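# Mount centrifuge rotor and knob, or mark it HOLD

## Task

The date is 11 July 2030. Check the use-by date for the rotor printed on the card attached to the centrifuge. If that date has not yet passed, lower the rotor fully onto the centrifuge drive, then thread the knob onto the tip of the shaft and turn it down until it seats on the rotor and is firmly tight. If the date has passed, do not mount the rotor: leave it standing where it is and set the HOLD block on top of it. Never drop the rotor.

## Robot and tools

ROBOT. There are two arms, left_arm and right_arm. Each has a two-finger Robotiq-style gripper with a wrist camera. The fingers point along the gripper's +z axis and close along its y axis. end_effector_position is the spot between the pads when they are shut. Closed fingertips reach about 19 mm past that spot, and open ones about 6 mm. A block on the wrist sticks out roughly 10 cm toward the gripper's +x side.

FRAMES. The scene frame has its origin at table-top height, midway between the nominal arm bases. +z is up, +x points out over the table, and left_arm is on the +y side. Image left and right do not correspond to arm names. Every hand pose, velocity and target for an arm is expressed in that arm's own base frame. The calibrated bases in the scene frame are: left_arm at (+0.030, +0.455, 0) m, right_arm at (+0.029, -0.641, 0) m. Both are rotated only slightly about z. Fixed cameras and the table use the scene frame. Reported poses can be a few centimetres off, more at long reach.

THE 20-NUMBER ROW. All motion commands use one row that covers both arms. The first 10 numbers are for left_arm, the next 10 for right_arm. Each half runs: x, y, z (metres, absolute target for end_effector_position in that arm's base frame), qw, qx, qy, qz (absolute target orientation, w first), gripper position, force_limit, speed. The last three are each in [-1, 1].

An arm that should stay put must be sent the identical pose and gripper numbers on every call. Use the pose from the last result before it stopped moving, and keep the same quaternion in every row. Resending old gripper numbers leaves that gripper unchanged. A 0 is a real command, not a blank.

GRIPPER NUMBERS. position: +1 is fully open (85 mm), about -0.8 brings the pads together, and -1 closes until blocked. force_limit and speed both start at +1. force_limit sets motor push, and speed sets finger rate: about 20, 85 and 150 mm/s at -1, 0 and +1. A fast close from well open grips hardest. To grip, send -1 and check that object_status is 2. Status codes: 0 moving; 1 blocked while opening; 2 blocked while closing; 3 reached the requested spot or pads met. A new force or speed only applies once position changes by 0.01 or more. position_measured is in counts: 3 is fully open, 78 is about 60 mm, 130 about 40 mm, 180 about 20 mm, 230 is pads touching.

TOOLS.
execute_actions(actions, cameras): actions is a list of actions, each up to 15 rows, one row per 1/30 s step. A short action repeats its last row to fill 15 steps. An action is refused if any target lies more than 0.6 m from that gripper's current position along any gripper axis. Images come back only for an empty actions list or when cameras names them.
move(target, speed, blend, blocking, cameras): moves each gripper in a straight line from its Hand target to the given absolute pose. target is one row, or up to 15 rows to pass through in turn. speed is in m/s, 0.002 to 3.2, default 0.25; turning is capped at twice that in rad/s. blend, in metres, rounds corners between listed rows; 0 stops at each. A move is capped at 10 s. blocking=false returns after about 0.5 s while the motion goes on, and a new move replaces it. The result adds a move: line with the ending: done, off_target, moving, held or fault. It can also list limits such as paced (pose clipped) or held (steps withheld). Moves neither avoid obstacles nor slow down for them.
wait(seconds 0 to 10): lets time pass while the arms hold their commands.
stop(): brakes a running move; the fingers keep going.
zoom_image(camera, region [x0,y0,x1,y1] in pixels, max 504x504): enlarges part of the latest image.
read_manual(section): licence texts only.
finished_scene(): ends the scene for good.

CAMERAS are cam_head_left, cam_head_right, cam_low, cam_left_wrist and cam_right_wrist, each 672x504.

RESULTS give each arm's end_effector_position, end_effector_quat_wxyz, velocities, joint positions and torques, Hand target, Tool commands and object_status. Velocities are dropped when the joints read within noise. Orientation commands are clipped to 32 degrees from the current orientation at each step, so large turns need several commands.

CAUTIONS. Arms are stiff. Pushing even slightly past a firm contact, or about 150 N of outside force, or hitting a joint torque limit stops that arm for 10 s. The torque limits in N m are: shoulder pan 313, shoulder lift 313, elbow 142, each wrist 53.2. A stopped arm gives way to contact. Let go first if its grip is pinning it. Arms must not press on each other; a gripper closing on the other arm's fingers counts. Keep paths away from an arm's own base. Long holds or stretched poses heat motors; MOTOR HOT warns at 70 °C and brakes engage at 85 °C. Never drop the rotor or let anything leave the table. Avoid fast swings, slams, squeezing parts that still rest on something, and releasing parts that are still moving. Loose objects may get nudged now and then.

Each tool is called after "Emit:" as name([rows], argument=value, ...), one row to a line, values as JSON.

## Session

I'll start by looking at the scene.

Emit:
execute_actions(actions=[])

Scene clock: 0.00 s.
left_arm: end_effector_position=(+0.5409, -0.7983, +0.3455) position_measured=3 object_status=3 end_effector_quat_wxyz=(-0.071, +0.986, +0.106, +0.104) | right_arm: end_effector_position=(+0.5396, +0.0588, +0.3981) position_measured=3 object_status=3 end_effector_quat_wxyz=(-0.136, +0.769, +0.514, +0.355)
Joint positions: left_arm=[1.912 -1.095 1.297 -1.68 -1.336 1.687] | right_arm=[2.493 -2.023 2.283 -1.799 -0.792 1.302]
Joint velocities: within noise
Joint torques (N m): no reading
Hand target: left_arm +0.5409, -0.7983, +0.3455; -0.071, +0.986, +0.106, +0.104 | right_arm +0.5396, +0.0588, +0.3981; -0.136, +0.769, +0.514, +0.355
Tool commands: left_gripper/position=+1.0 left_gripper/force_limit=+1.0 left_gripper/speed=+1.0 right_gripper/position=+1.0 right_gripper/force_limit=+1.0 right_gripper/speed=+1.0

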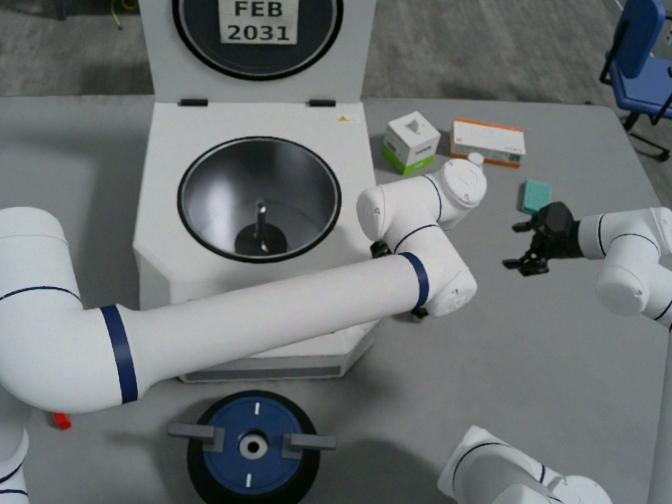

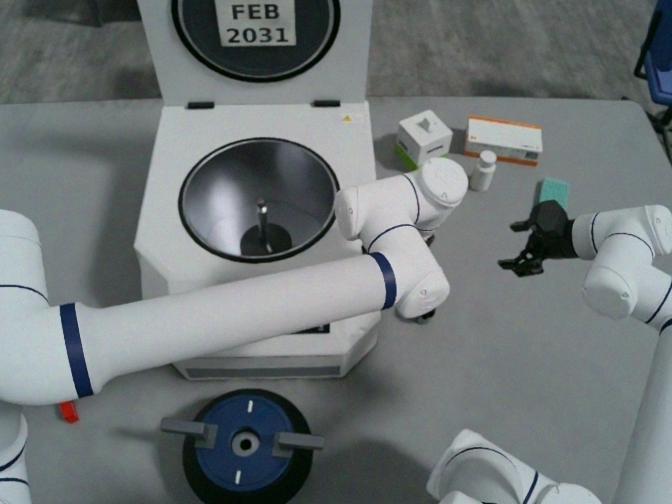

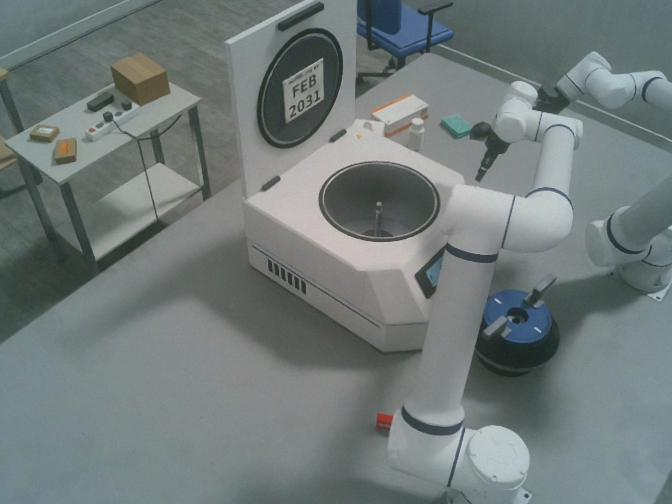

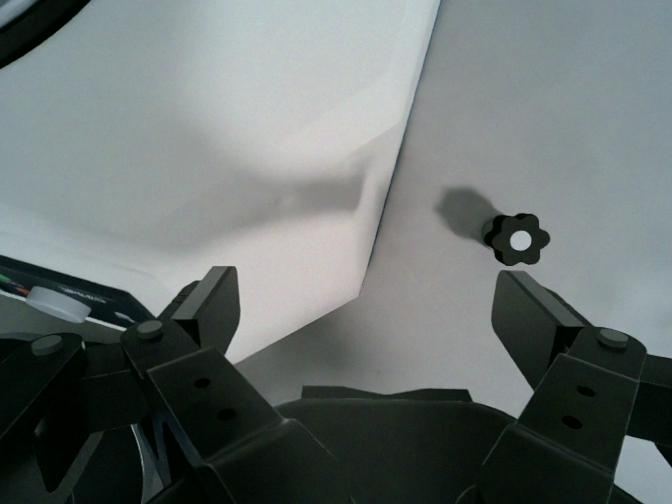

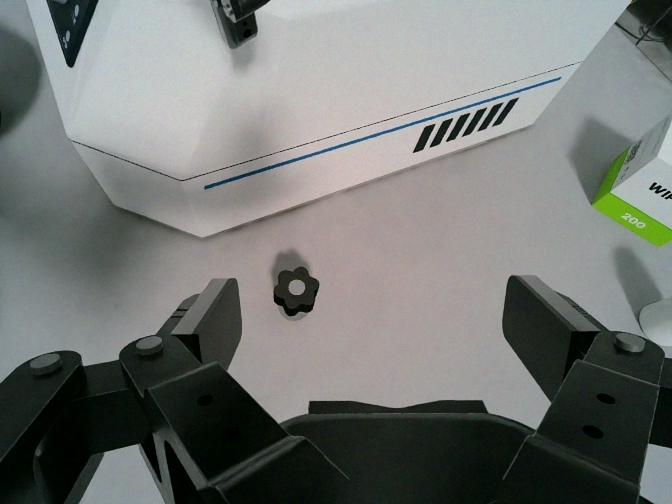

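Emit:
zoom_image(camera="cam_head_left", region=[160, 0, 360, 100])

Emit:
zoom_image(camera="cam_low", region=[240, 20, 370, 160])

Emit:
zoom_image(camera="cam_head_left", region=[150, 370, 400, 504])

Scaled by 2.520.

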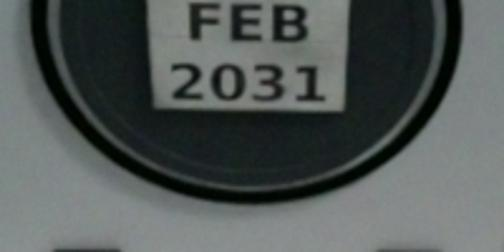

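Scaled by 3.600.

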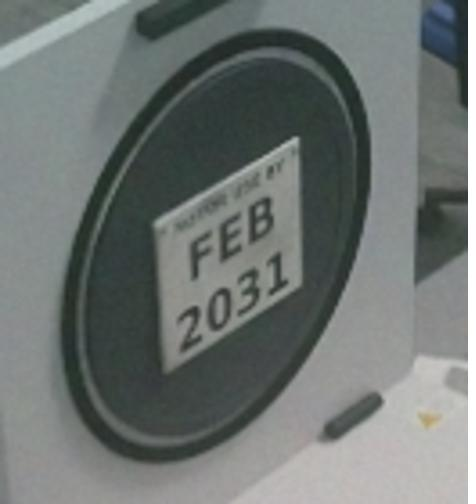

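Scaled by 2.016.

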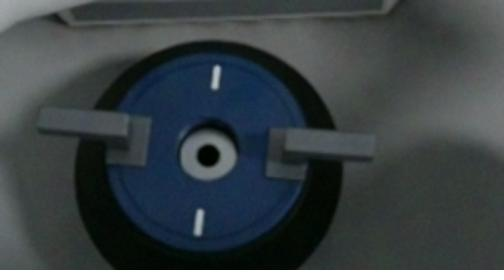

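Emit:
zoom_image(camera="cam_left_wrist", region=[420, 160, 600, 300])

Emit:
zoom_image(camera="cam_right_wrist", region=[230, 220, 370, 340])

Emit:
zoom_image(camera="cam_head_right", region=[170, 130, 350, 270])

Emit:
zoom_image(camera="cam_low", region=[460, 260, 600, 390])

Emit:
zoom_image(camera="cam_low", region=[300, 140, 460, 260])

Scaled by 2.800.

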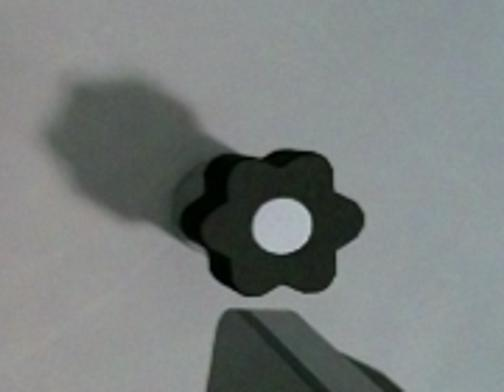

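Scaled by 3.600.

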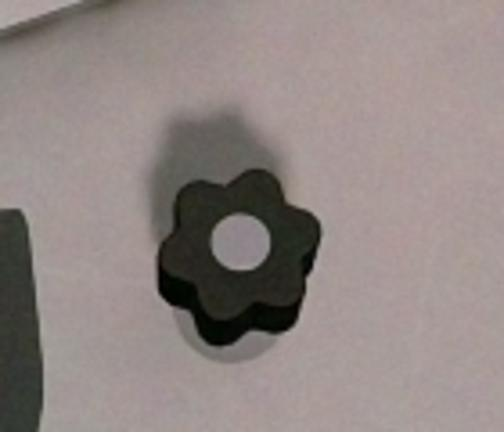

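Scaled by 2.800.

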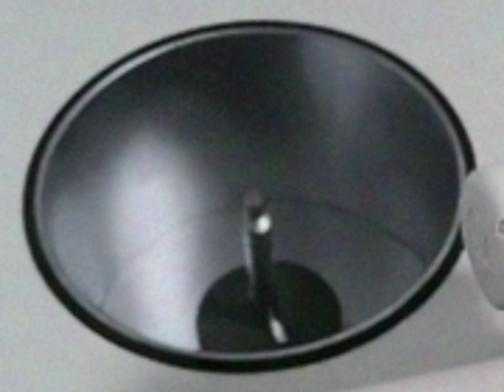

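Scaled by 3.600.

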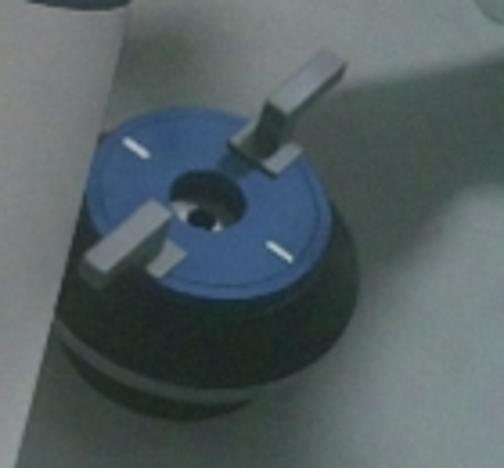

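Scaled by 3.150.

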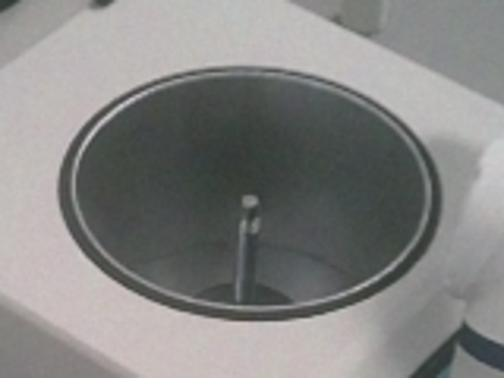

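Emit:
move([
  [0.5, -0.76, 0.52, 0, 1, 0, 0, 1, 1, 1, 0.5396, 0.0588, 0.3981, -0.136, 0.769, 0.514, 0.355, 1, 1, 1],
  [0.33, -0.475, 0.56, 0, 1, 0, 0, 1, 1, 1, 0.5396, 0.0588, 0.3981, -0.136, 0.769, 0.514, 0.355, 1, 1, 1],
], speed=0.35, blend=[0.05, 0], cameras=["all"])

Scene clock: 7.60 s.
left_arm: end_effector_position=(+0.3301, -0.4751, +0.5600) position_measured=3 object_status=3 end_effector_quat_wxyz=(+0.000, +1.000, +0.000, +0.000) | right_arm: end_effector_position=(+0.5396, +0.0588, +0.3981) position_measured=3 object_status=3 end_effector_quat_wxyz=(-0.136, +0.769, +0.514, +0.355)
Joint positions: left_arm=[1.866 -1.795 1.716 -1.492 -1.571 1.866] | right_arm=[2.493 -2.023 2.283 -1.799 -0.791 1.302]
Joint torques (N m): left_arm=[-15.16 -75.31 -45.36 -1.28 1.64 -2.05] | right_arm=[-9.95 -14.52 -36.09 -3.85 3.65 2.68]
Hand target: left_arm +0.3300, -0.4750, +0.5600; +0.000, +1.000, +0.000, +0.000 | right_arm +0.5396, +0.0588, +0.3981; -0.136, +0.769, +0.514, +0.355
Off the commanded pose: left_arm 0.000 m, 0 deg | right_arm 0.000 m, 0 deg.
move: done
camera_calibration:
cam_left_wrist: T_world_to_cam=[[0.00365888, -0.999814, -0.0189207, -0.453653], [-0.93997, -0.00989516, 0.341112, 0.131265], [-0.341236, 0.0165368, -0.939832, 0.77233], [0, 0, 0, 1]] pos_world=[0.388592, -0.465042, 0.672501]
cam_right_wrist: T_world_to_cam=[[0.883693, -0.44407, 0.147948, -0.499722], [-0.35273, -0.839575, -0.413153, 0.425668], [0.307682, 0.312914, -0.898564, 0.299656], [0, 0, 0, 1]] pos_world=[0.499548, 0.0417024, 0.519059]

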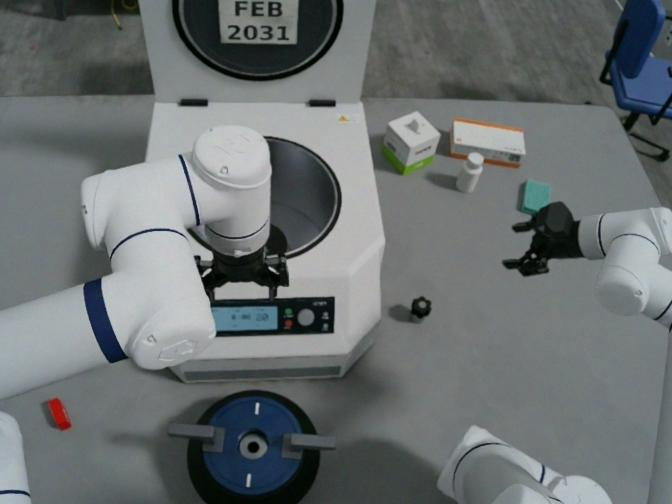

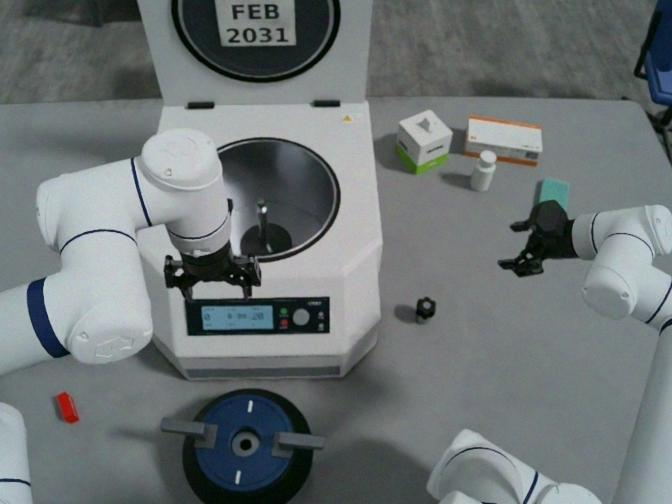

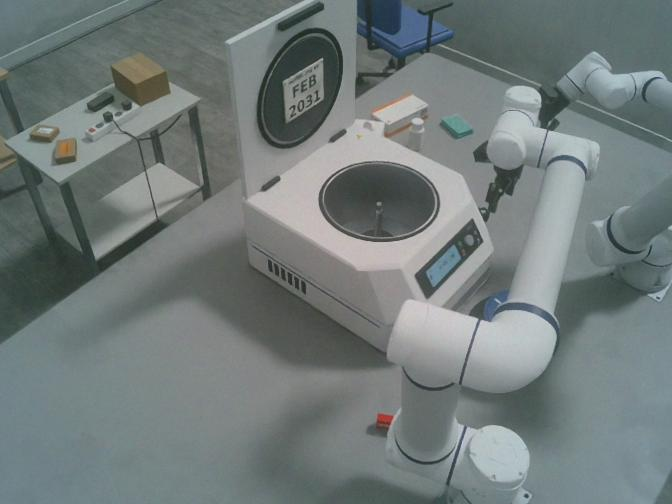

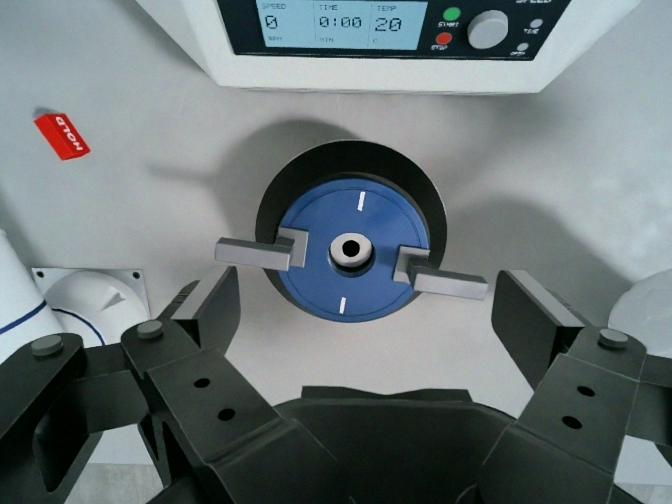

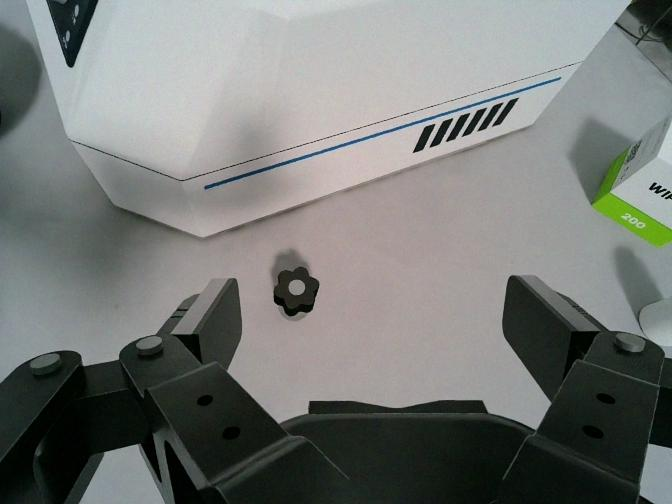

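Emit:
zoom_image(camera="cam_left_wrist", region=[200, 130, 500, 330])

Emit:
zoom_image(camera="cam_left_wrist", region=[310, 200, 400, 290])

Emit:
zoom_image(camera="cam_head_right", region=[210, 180, 320, 270])

Emit:
zoom_image(camera="cam_low", region=[330, 180, 430, 250])

Scaled by 1.680.

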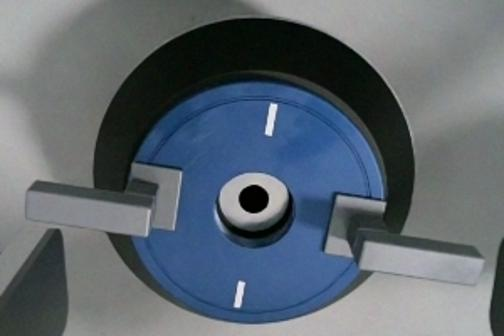

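Scaled by 5.600.

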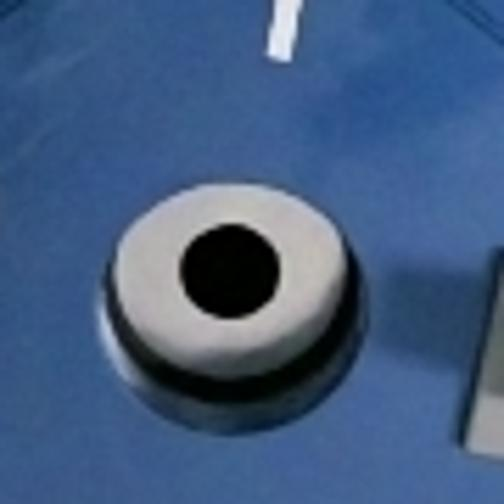

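Scaled by 4.582.

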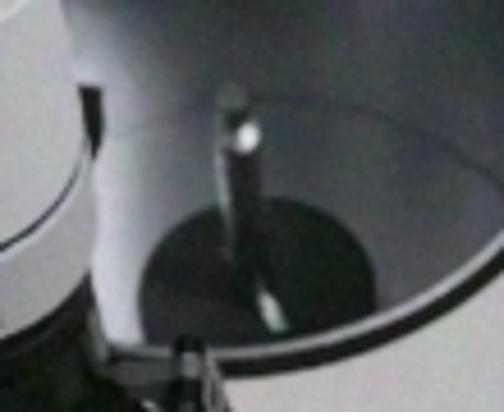

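Scaled by 5.040.

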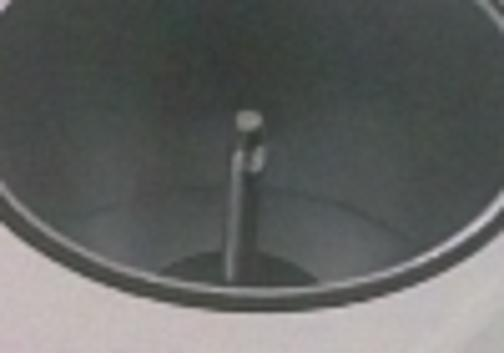

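Emit:
move(target=[0.82, -0.515, 0.5, 0, 1, 0, 0, 1, 1, 1, 0.5396, 0.0588, 0.3981, -0.136, 0.769, 0.514, 0.355, 1, 1, 1], speed=0.35, cameras=["cam_left_wrist", "cam_head_left", "cam_low"])

Scene clock: 11.53 s.
left_arm: end_effector_position=(+0.8199, -0.5150, +0.5000) position_measured=3 object_status=3 end_effector_quat_wxyz=(+0.000, +1.000, +0.000, +0.000) | right_arm: end_effector_position=(+0.5396, +0.0588, +0.3981) position_measured=3 object_status=3 end_effector_quat_wxyz=(-0.136, +0.769, +0.514, +0.355)
Joint positions: left_arm=[2.396 -1.128 1.077 -1.52 -1.571 2.396] | right_arm=[2.493 -2.023 2.283 -1.799 -0.791 1.302]
Joint torques (N m): left_arm=[14.29 -124.18 -65.18 -1.37 -1.64 3.5] | right_arm=[-8.7 -14.75 -37.35 -3.99 3.88 3.15]
Hand target: left_arm +0.8200, -0.5150, +0.5000; +0.000, +1.000, +0.000, +0.000 | right_arm +0.5396, +0.0588, +0.3981; -0.136, +0.769, +0.514, +0.355
Off the commanded pose: left_arm 0.000 m, 0 deg | right_arm 0.000 m, 0 deg.
move: done
camera_calibration:
cam_left_wrist: T_world_to_cam=[[0.0036938, -0.999816, -0.018827, -0.49656], [-0.93997, -0.00989604, 0.341113, 0.611699], [-0.341237, 0.0164369, -0.939834, 0.883782], [0, 0, 0, 1]] pos_world=[0.878392, -0.504942, 0.612601]
Images, in order (width x height): cam_head_left 672x504, cam_low 672x504, cam_left_wrist 672x504.

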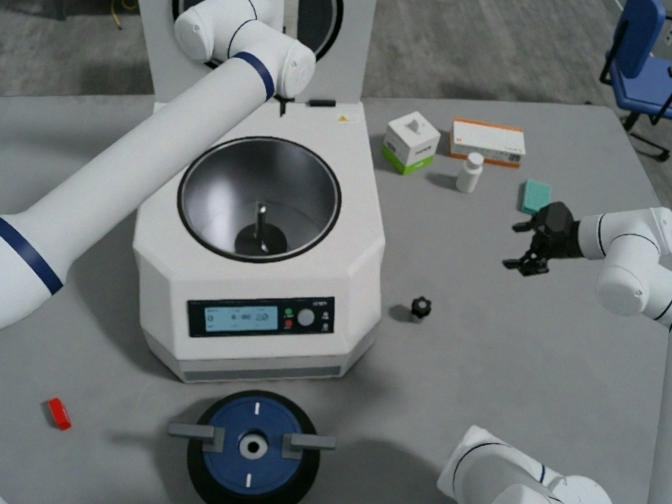

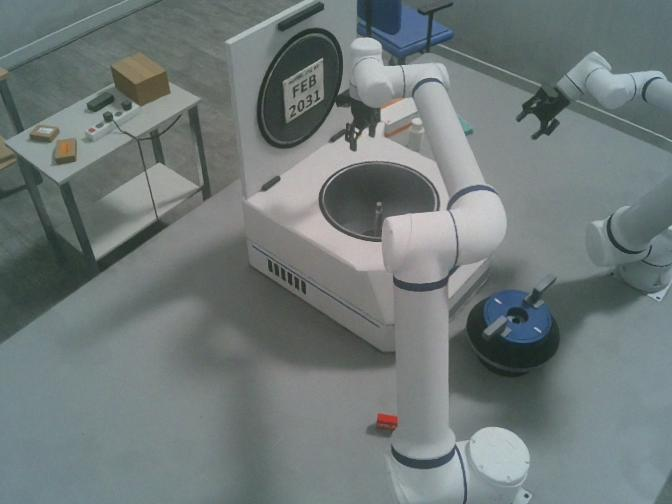

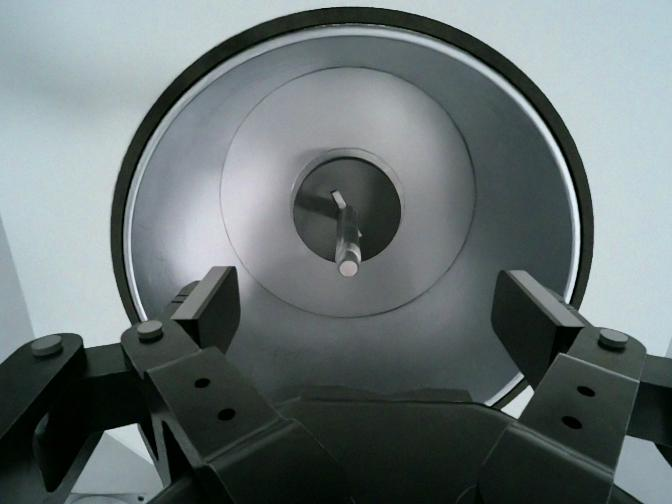

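Emit:
zoom_image(camera="cam_left_wrist", region=[280, 140, 420, 290])

Emit:
zoom_image(camera="cam_left_wrist", region=[310, 180, 390, 290])

Emit:
zoom_image(camera="cam_head_left", region=[220, 180, 310, 260])

Scaled by 3.360.

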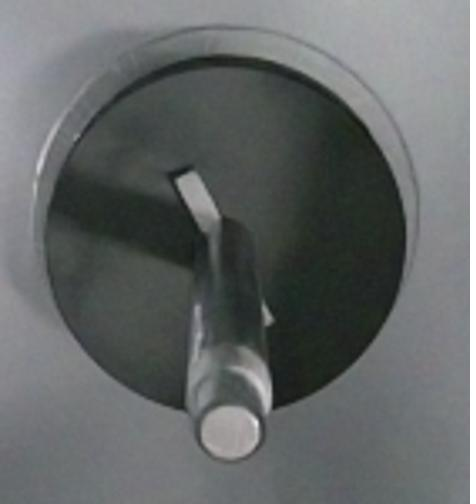

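Scaled by 4.582.

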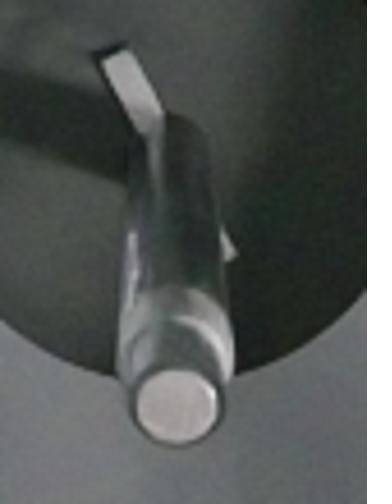

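Scaled by 5.600.

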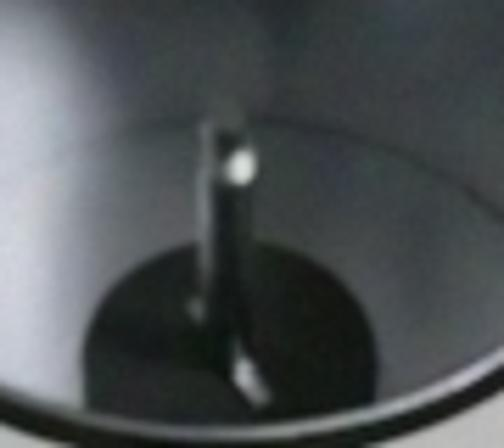

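Emit:
move(target=[0.75, -0.515, 0.46, 0, 0.98481, 0, 0.17365, 1, 1, 1, 0.5396, 0.0588, 0.3981, -0.136, 0.769, 0.514, 0.355, 1, 1, 1], speed=0.3, cameras=["cam_left_wrist", "cam_head_right"])

Scene clock: 15.90 s.
left_arm: end_effector_position=(+0.7500, -0.5150, +0.4600) position_measured=3 object_status=3 end_effector_quat_wxyz=(+0.000, +0.985, +0.000, +0.174) | right_arm: end_effector_position=(+0.5396, +0.0588, +0.3981) position_measured=3 object_status=3 end_effector_quat_wxyz=(-0.136, +0.769, +0.514, +0.355)
Joint positions: left_arm=[2.261 -1.347 1.519 -1.971 -1.304 2.291] | right_arm=[2.493 -2.023 2.283 -1.799 -0.791 1.302]
Joint torques (N m): left_arm=[-13.92 -140.84 -45.37 -10.91 1.96 -1.9] | right_arm=[-7.47 -16.03 -37.7 -3.87 3.76 2.65]
Hand target: left_arm +0.7500, -0.5150, +0.4600; +0.000, +0.985, +0.000, +0.174 | right_arm +0.5396, +0.0588, +0.3981; -0.136, +0.769, +0.514, +0.355
Off the commanded pose: left_arm 0.000 m, 0 deg | right_arm 0.000 m, 0 deg.
move: done
camera_calibration:
cam_left_wrist: T_world_to_cam=[[0.00990569, -0.999814, -0.0165298, -0.502758], [-0.999951, -0.00989474, -0.00074426, 0.761944], [0.000580564, 0.0165364, -0.999863, 0.593597], [0, 0, 0, 1]] pos_world=[0.766542, -0.504942, 0.585772]
Images, in order (width x height): cam_head_right 672x504, cam_left_wrist 672x504.

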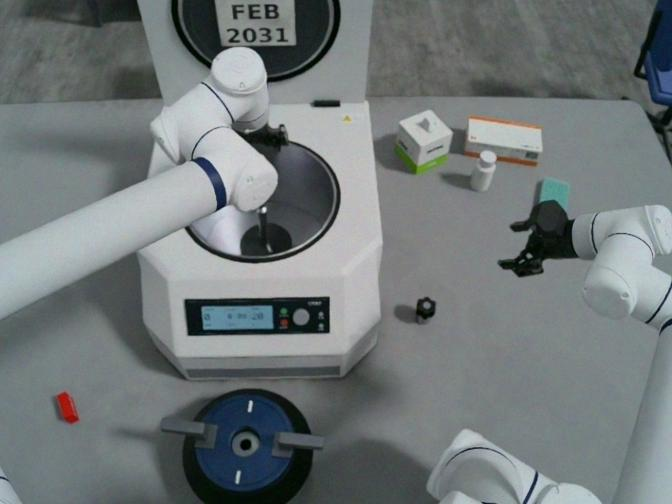

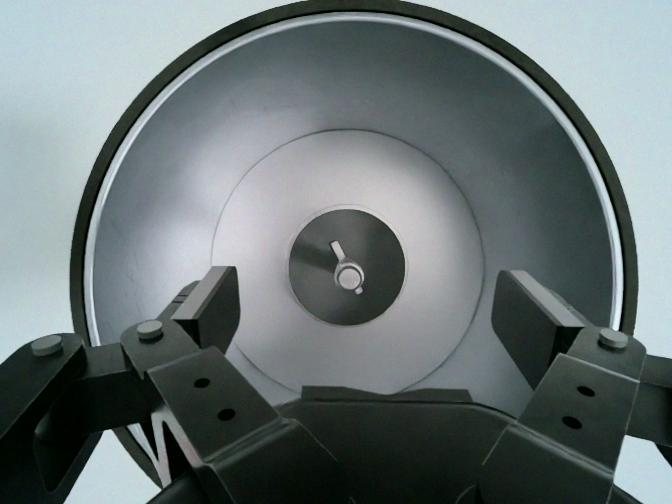

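Emit:
zoom_image(camera="cam_left_wrist", region=[280, 200, 420, 340])

Emit:
zoom_image(camera="cam_left_wrist", region=[315, 230, 385, 305])

Emit:
zoom_image(camera="cam_left_wrist", region=[60, 0, 564, 504])

Scaled by 3.600.

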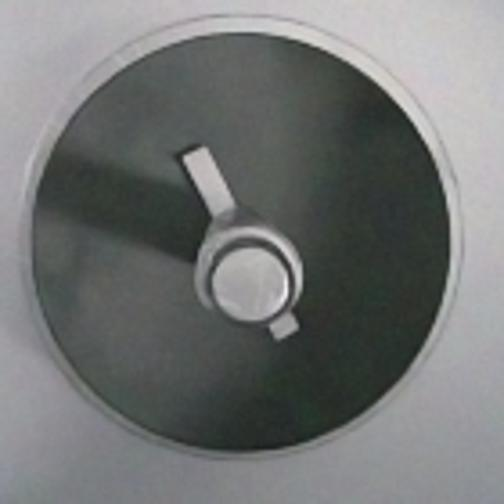

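Scaled by 6.720.

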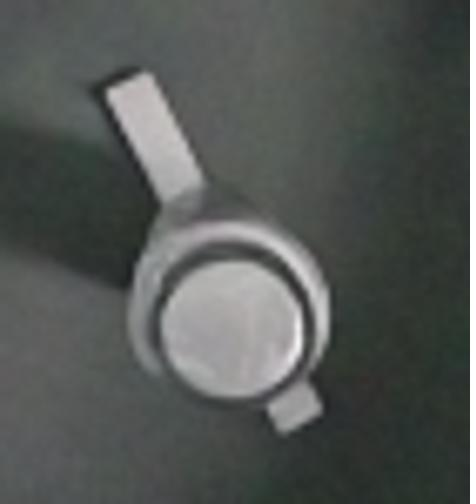

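Scaled by 1.000.

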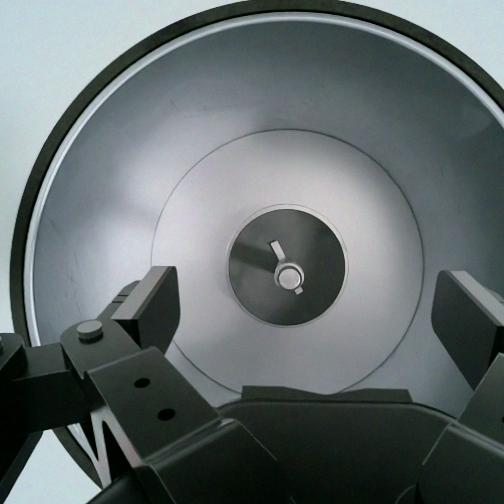

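Emit:
move(target=[0.197, -0.486, 0.46, 0, 0.98481, 0, 0.17365, 1, 1, 1, 0.57, 0.167, 0.2, 0, 0.98481, 0, 0.17365, 1, 1, 1], speed=0.35, cameras=["all"])

Scene clock: 19.77 s.
left_arm: end_effector_position=(+0.1971, -0.4860, +0.4600) position_measured=3 object_status=3 end_effector_quat_wxyz=(+0.000, +0.985, +0.000, +0.174) | right_arm: end_effector_position=(+0.5700, +0.1670, +0.2000) position_measured=3 object_status=3 end_effector_quat_wxyz=(+0.000, +0.985, +0.000, +0.174)
Joint positions: left_arm=[1.412 -1.943 2.01 -1.58 -1.226 1.402] | right_arm=[3.119 -1.672 2.41 -2.658 -1.563 3.12]
Joint torques (N m): left_arm=[-15.34 -54.18 -45.25 -1.6 2.16 -1.52] | right_arm=[10.53 -11.85 -42.81 -1.42 -2.87 2.52]
Hand target: left_arm +0.1970, -0.4860, +0.4600; +0.000, +0.985, +0.000, +0.174 | right_arm +0.5700, +0.1670, +0.2000; +0.000, +0.985, +0.000, +0.174
Off the commanded pose: left_arm 0.000 m, 0 deg | right_arm 0.000 m, 0 deg.
move: done
camera_calibration:
cam_left_wrist: T_world_to_cam=[[0.00990902, -0.999814, -0.0165279, -0.468288], [-0.999951, -0.00989476, -0.000944258, 0.209376], [0.000780544, 0.0165364, -0.999863, 0.593395], [0, 0, 0, 1]] pos_world=[0.213543, -0.475942, 0.585772]
cam_right_wrist: T_world_to_cam=[[-0.0121086, -0.999922, -0.00320808, 0.184362], [-0.999863, 0.0121441, -0.0112856, 0.591654], [0.0113236, 0.00307099, -0.999931, 0.319372], [0, 0, 0, 1]] pos_world=[0.590188, 0.176181, 0.326619]

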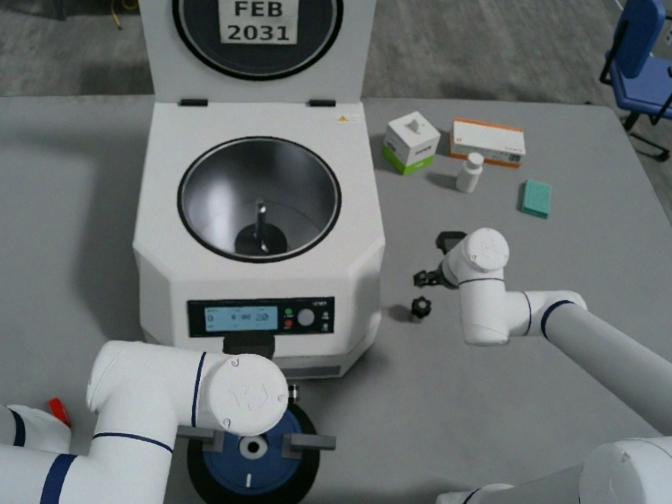

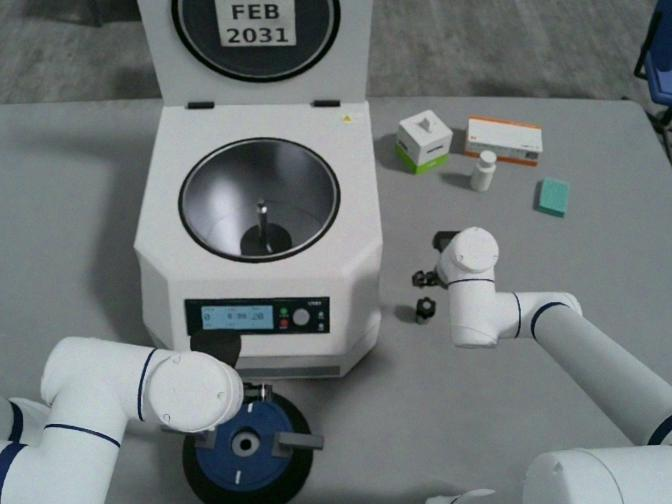

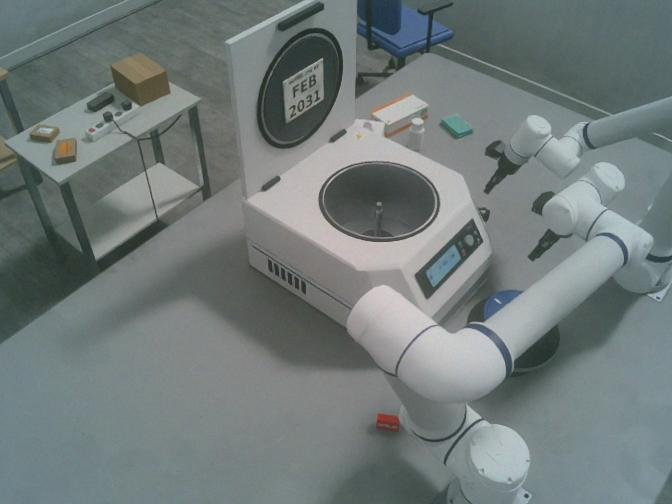

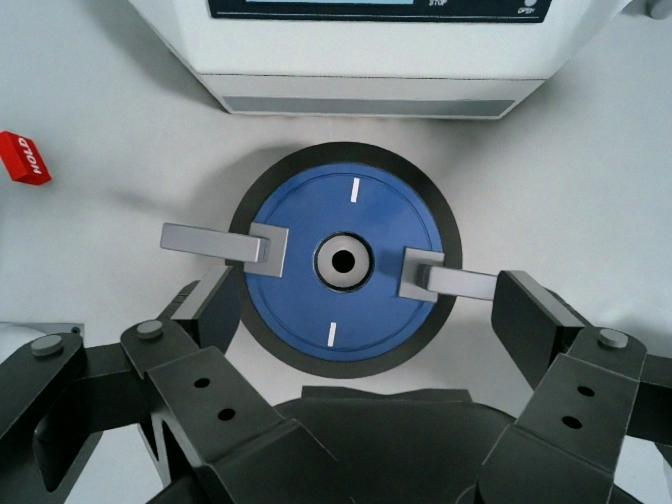

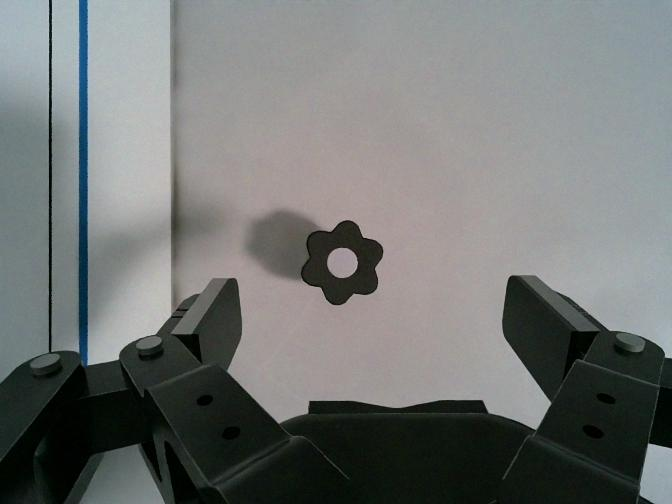

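Emit:
zoom_image(camera="cam_left_wrist", region=[220, 130, 480, 390])

Emit:
zoom_image(camera="cam_left_wrist", region=[300, 220, 390, 310])

Emit:
zoom_image(camera="cam_right_wrist", region=[280, 200, 410, 320])

Emit:
zoom_image(camera="cam_left_wrist", region=[150, 200, 350, 300])

Emit:
zoom_image(camera="cam_left_wrist", region=[340, 220, 540, 330])

Scaled by 1.938.

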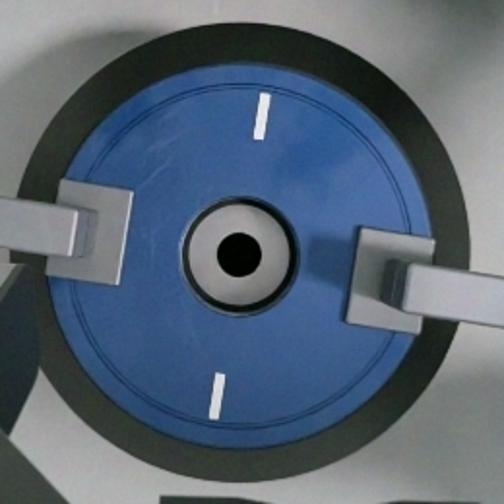

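Scaled by 5.600.

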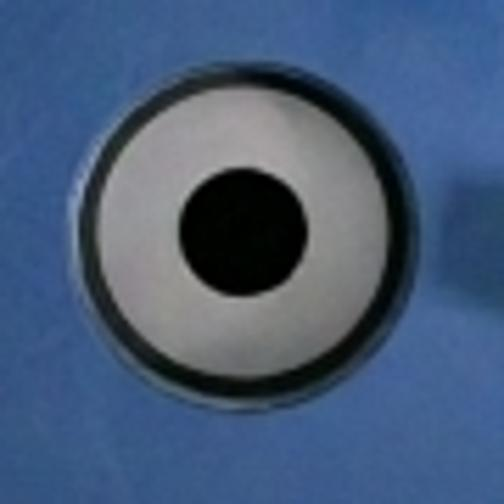

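Scaled by 3.877.

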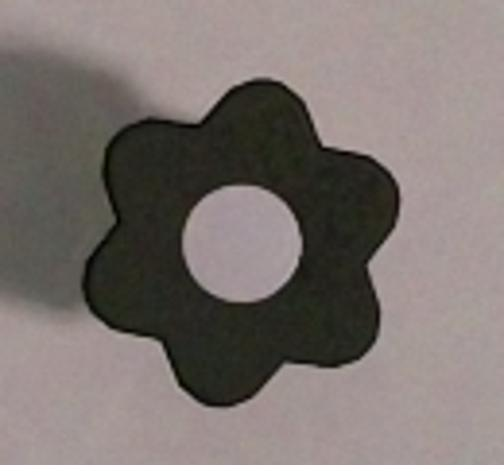

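Scaled by 2.520.

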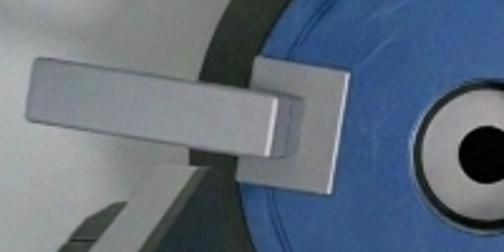

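Scaled by 2.520.

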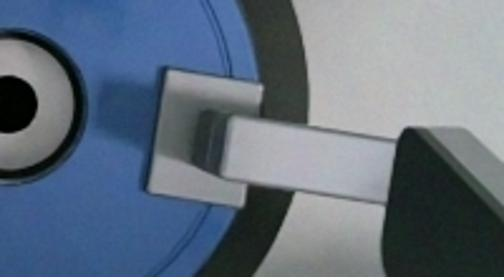

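Emit:
zoom_image(camera="cam_head_left", region=[390, 270, 450, 330])

Emit:
zoom_image(camera="cam_head_right", region=[395, 275, 455, 335])

Emit:
zoom_image(camera="cam_low", region=[460, 180, 540, 260])

Scaled by 8.400.

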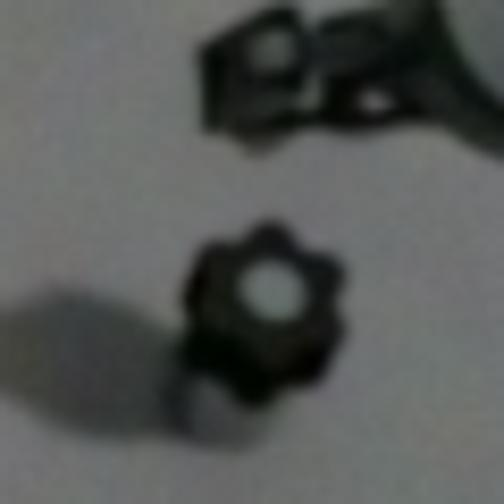

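Scaled by 8.400.

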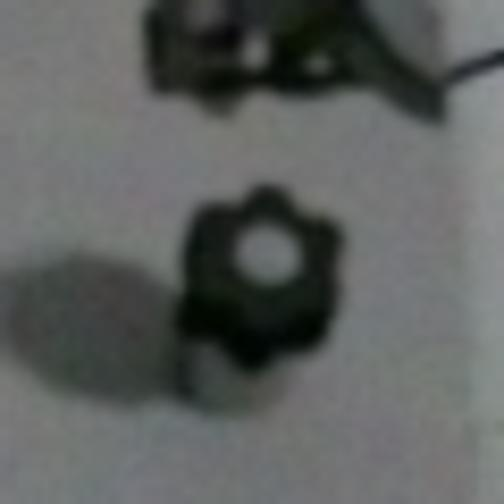

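Scaled by 6.300.

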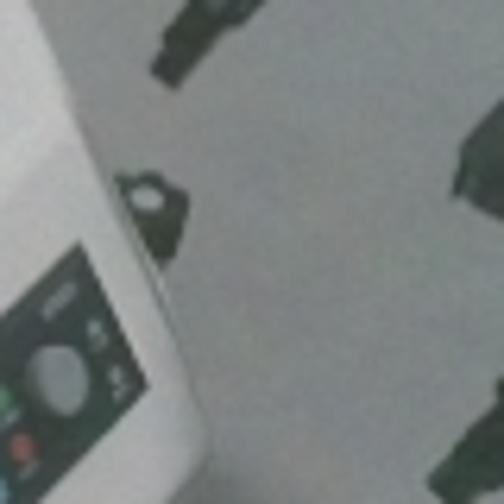

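Emit:
move([
  [0.25, -0.35, 0.46, 0, 0.88, 0.40, 0.1, 1, 1, 1, 0.57, 0.167, 0.40, 0, 0.98481, 0, 0.17365, 1, 1, 1],
  [0.35, -0.2, 0.45, 0, 0.75756, 0.65276, 0, 1, 1, 1, 0.7423, 0.5852, 0.46, 0, 0.98481, 0, 0.17365, 1, 1, 1],
], speed=0.4, blend=[0.05, 0], cameras=["all"])

Scene clock: 27.97 s.
left_arm: end_effector_position=(+0.3500, -0.2000, +0.4500) position_measured=3 object_status=3 end_effector_quat_wxyz=(+0.000, +0.758, +0.653, +0.000) | right_arm: end_effector_position=(+0.7423, +0.5851, +0.4600) position_measured=3 object_status=3 end_effector_quat_wxyz=(+0.000, +0.985, +0.000, +0.174)
Joint positions: left_arm=[2.166 -2.131 2.107 -1.547 -1.571 0.744] | right_arm=[3.672 -1.276 1.444 -2.044 -1.745 3.645]
Joint torques (N m): left_arm=[13.06 17.26 -63.75 -9.98 -1.31 3.22] | right_arm=[13.28 -43.35 -53.39 -1.44 -3.02 3.12]
Hand target: left_arm +0.3500, -0.2000, +0.4500; +0.000, +0.758, +0.653, +0.000 | right_arm +0.7423, +0.5852, +0.4600; +0.000, +0.985, +0.000, +0.174
Off the commanded pose: left_arm 0.000 m, 0 deg | right_arm 0.000 m, 0 deg.
move: done
camera_calibration:
cam_left_wrist: T_world_to_cam=[[0.989367, -0.144207, -0.0189178, -0.354571], [-0.129196, -0.931121, 0.341061, -0.277825], [-0.0667982, -0.33499, -0.939851, 0.504924], [0, 0, 0, 1]] pos_world=[0.348635, -0.140676, 0.562601]
cam_right_wrist: T_world_to_cam=[[-0.0123088, -0.999919, -0.00321007, 0.605601], [-0.999861, 0.012344, -0.0111822, 0.761605], [0.0112209, 0.00307199, -0.999932, 0.576197], [0, 0, 0, 1]] pos_world=[0.762488, 0.594381, 0.586618]

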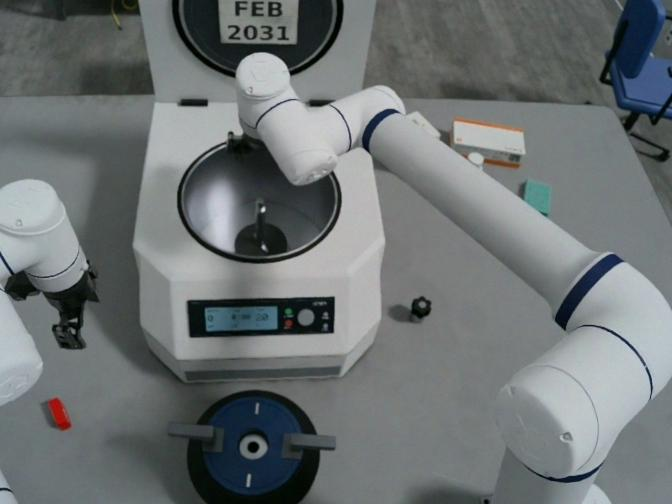

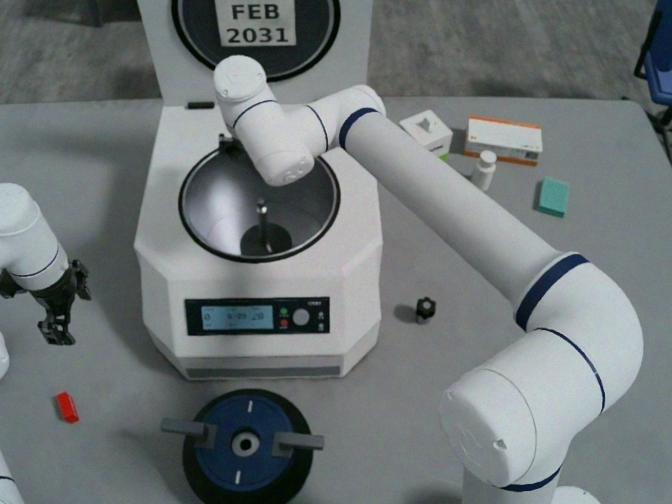

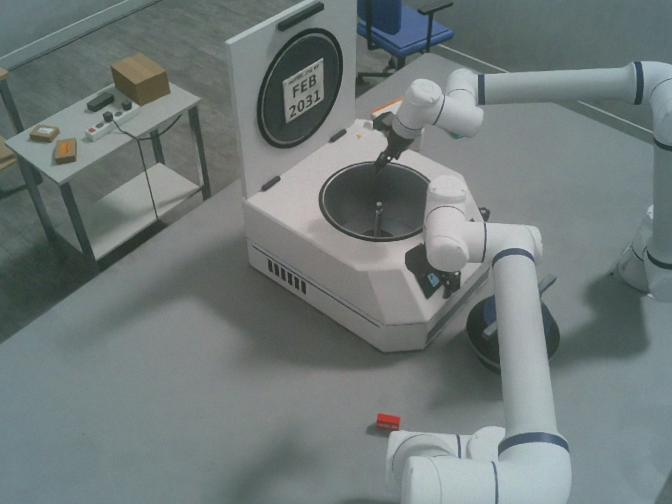

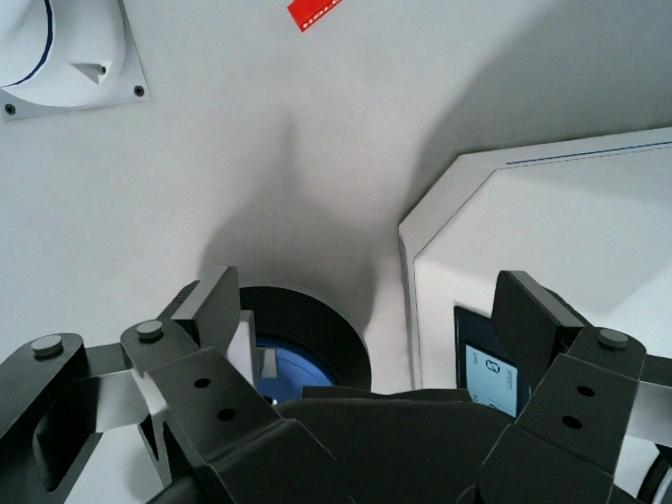

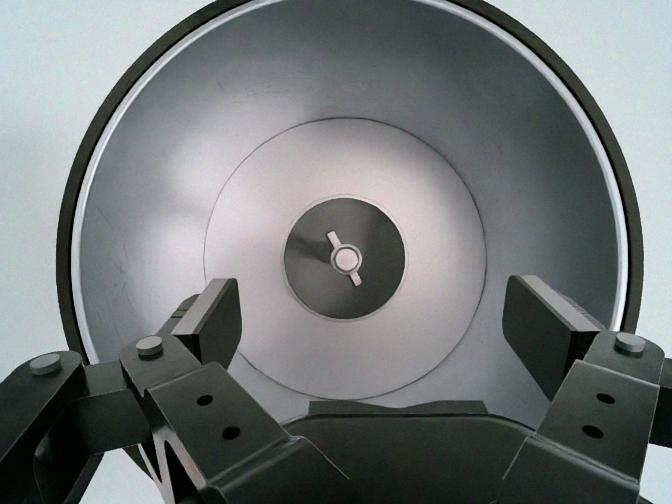

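Emit:
zoom_image(camera="cam_right_wrist", region=[310, 220, 380, 300])

Emit:
zoom_image(camera="cam_right_wrist", region=[275, 188, 415, 328])

Emit:
zoom_image(camera="cam_head_left", region=[30, 260, 120, 350])

Emit:
zoom_image(camera="cam_low", region=[440, 250, 600, 390])

Scaled by 6.300.

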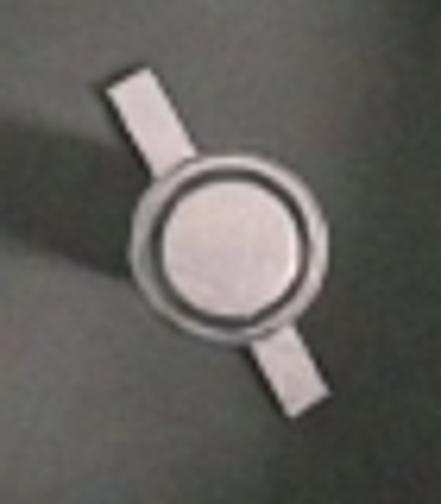

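Scaled by 3.600.

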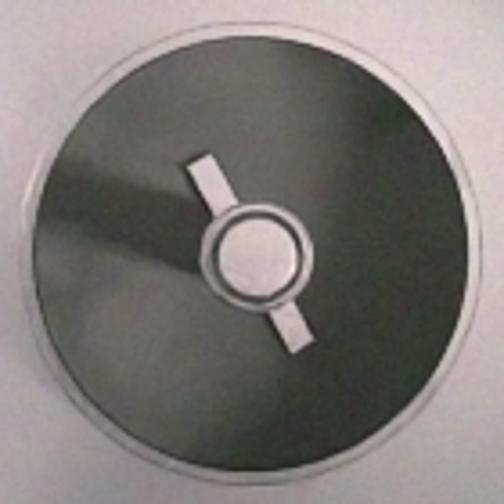

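Scaled by 5.600.

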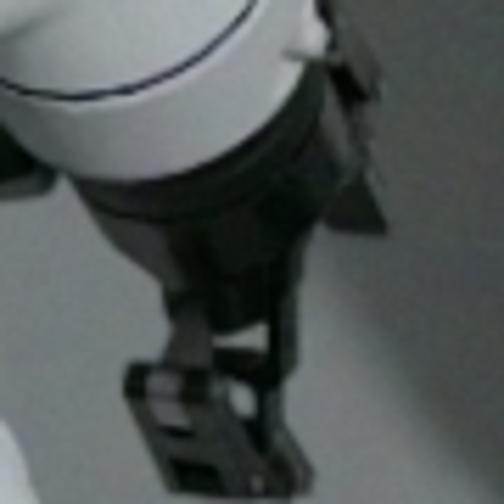

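Scaled by 3.150.

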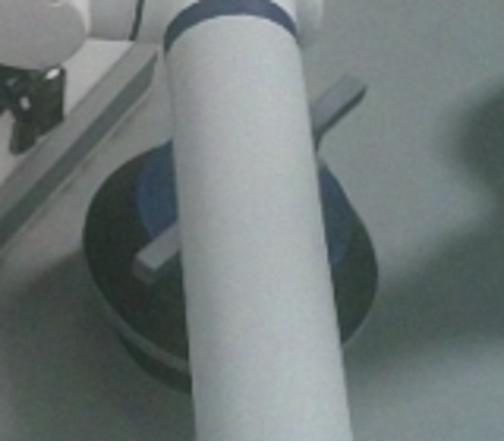

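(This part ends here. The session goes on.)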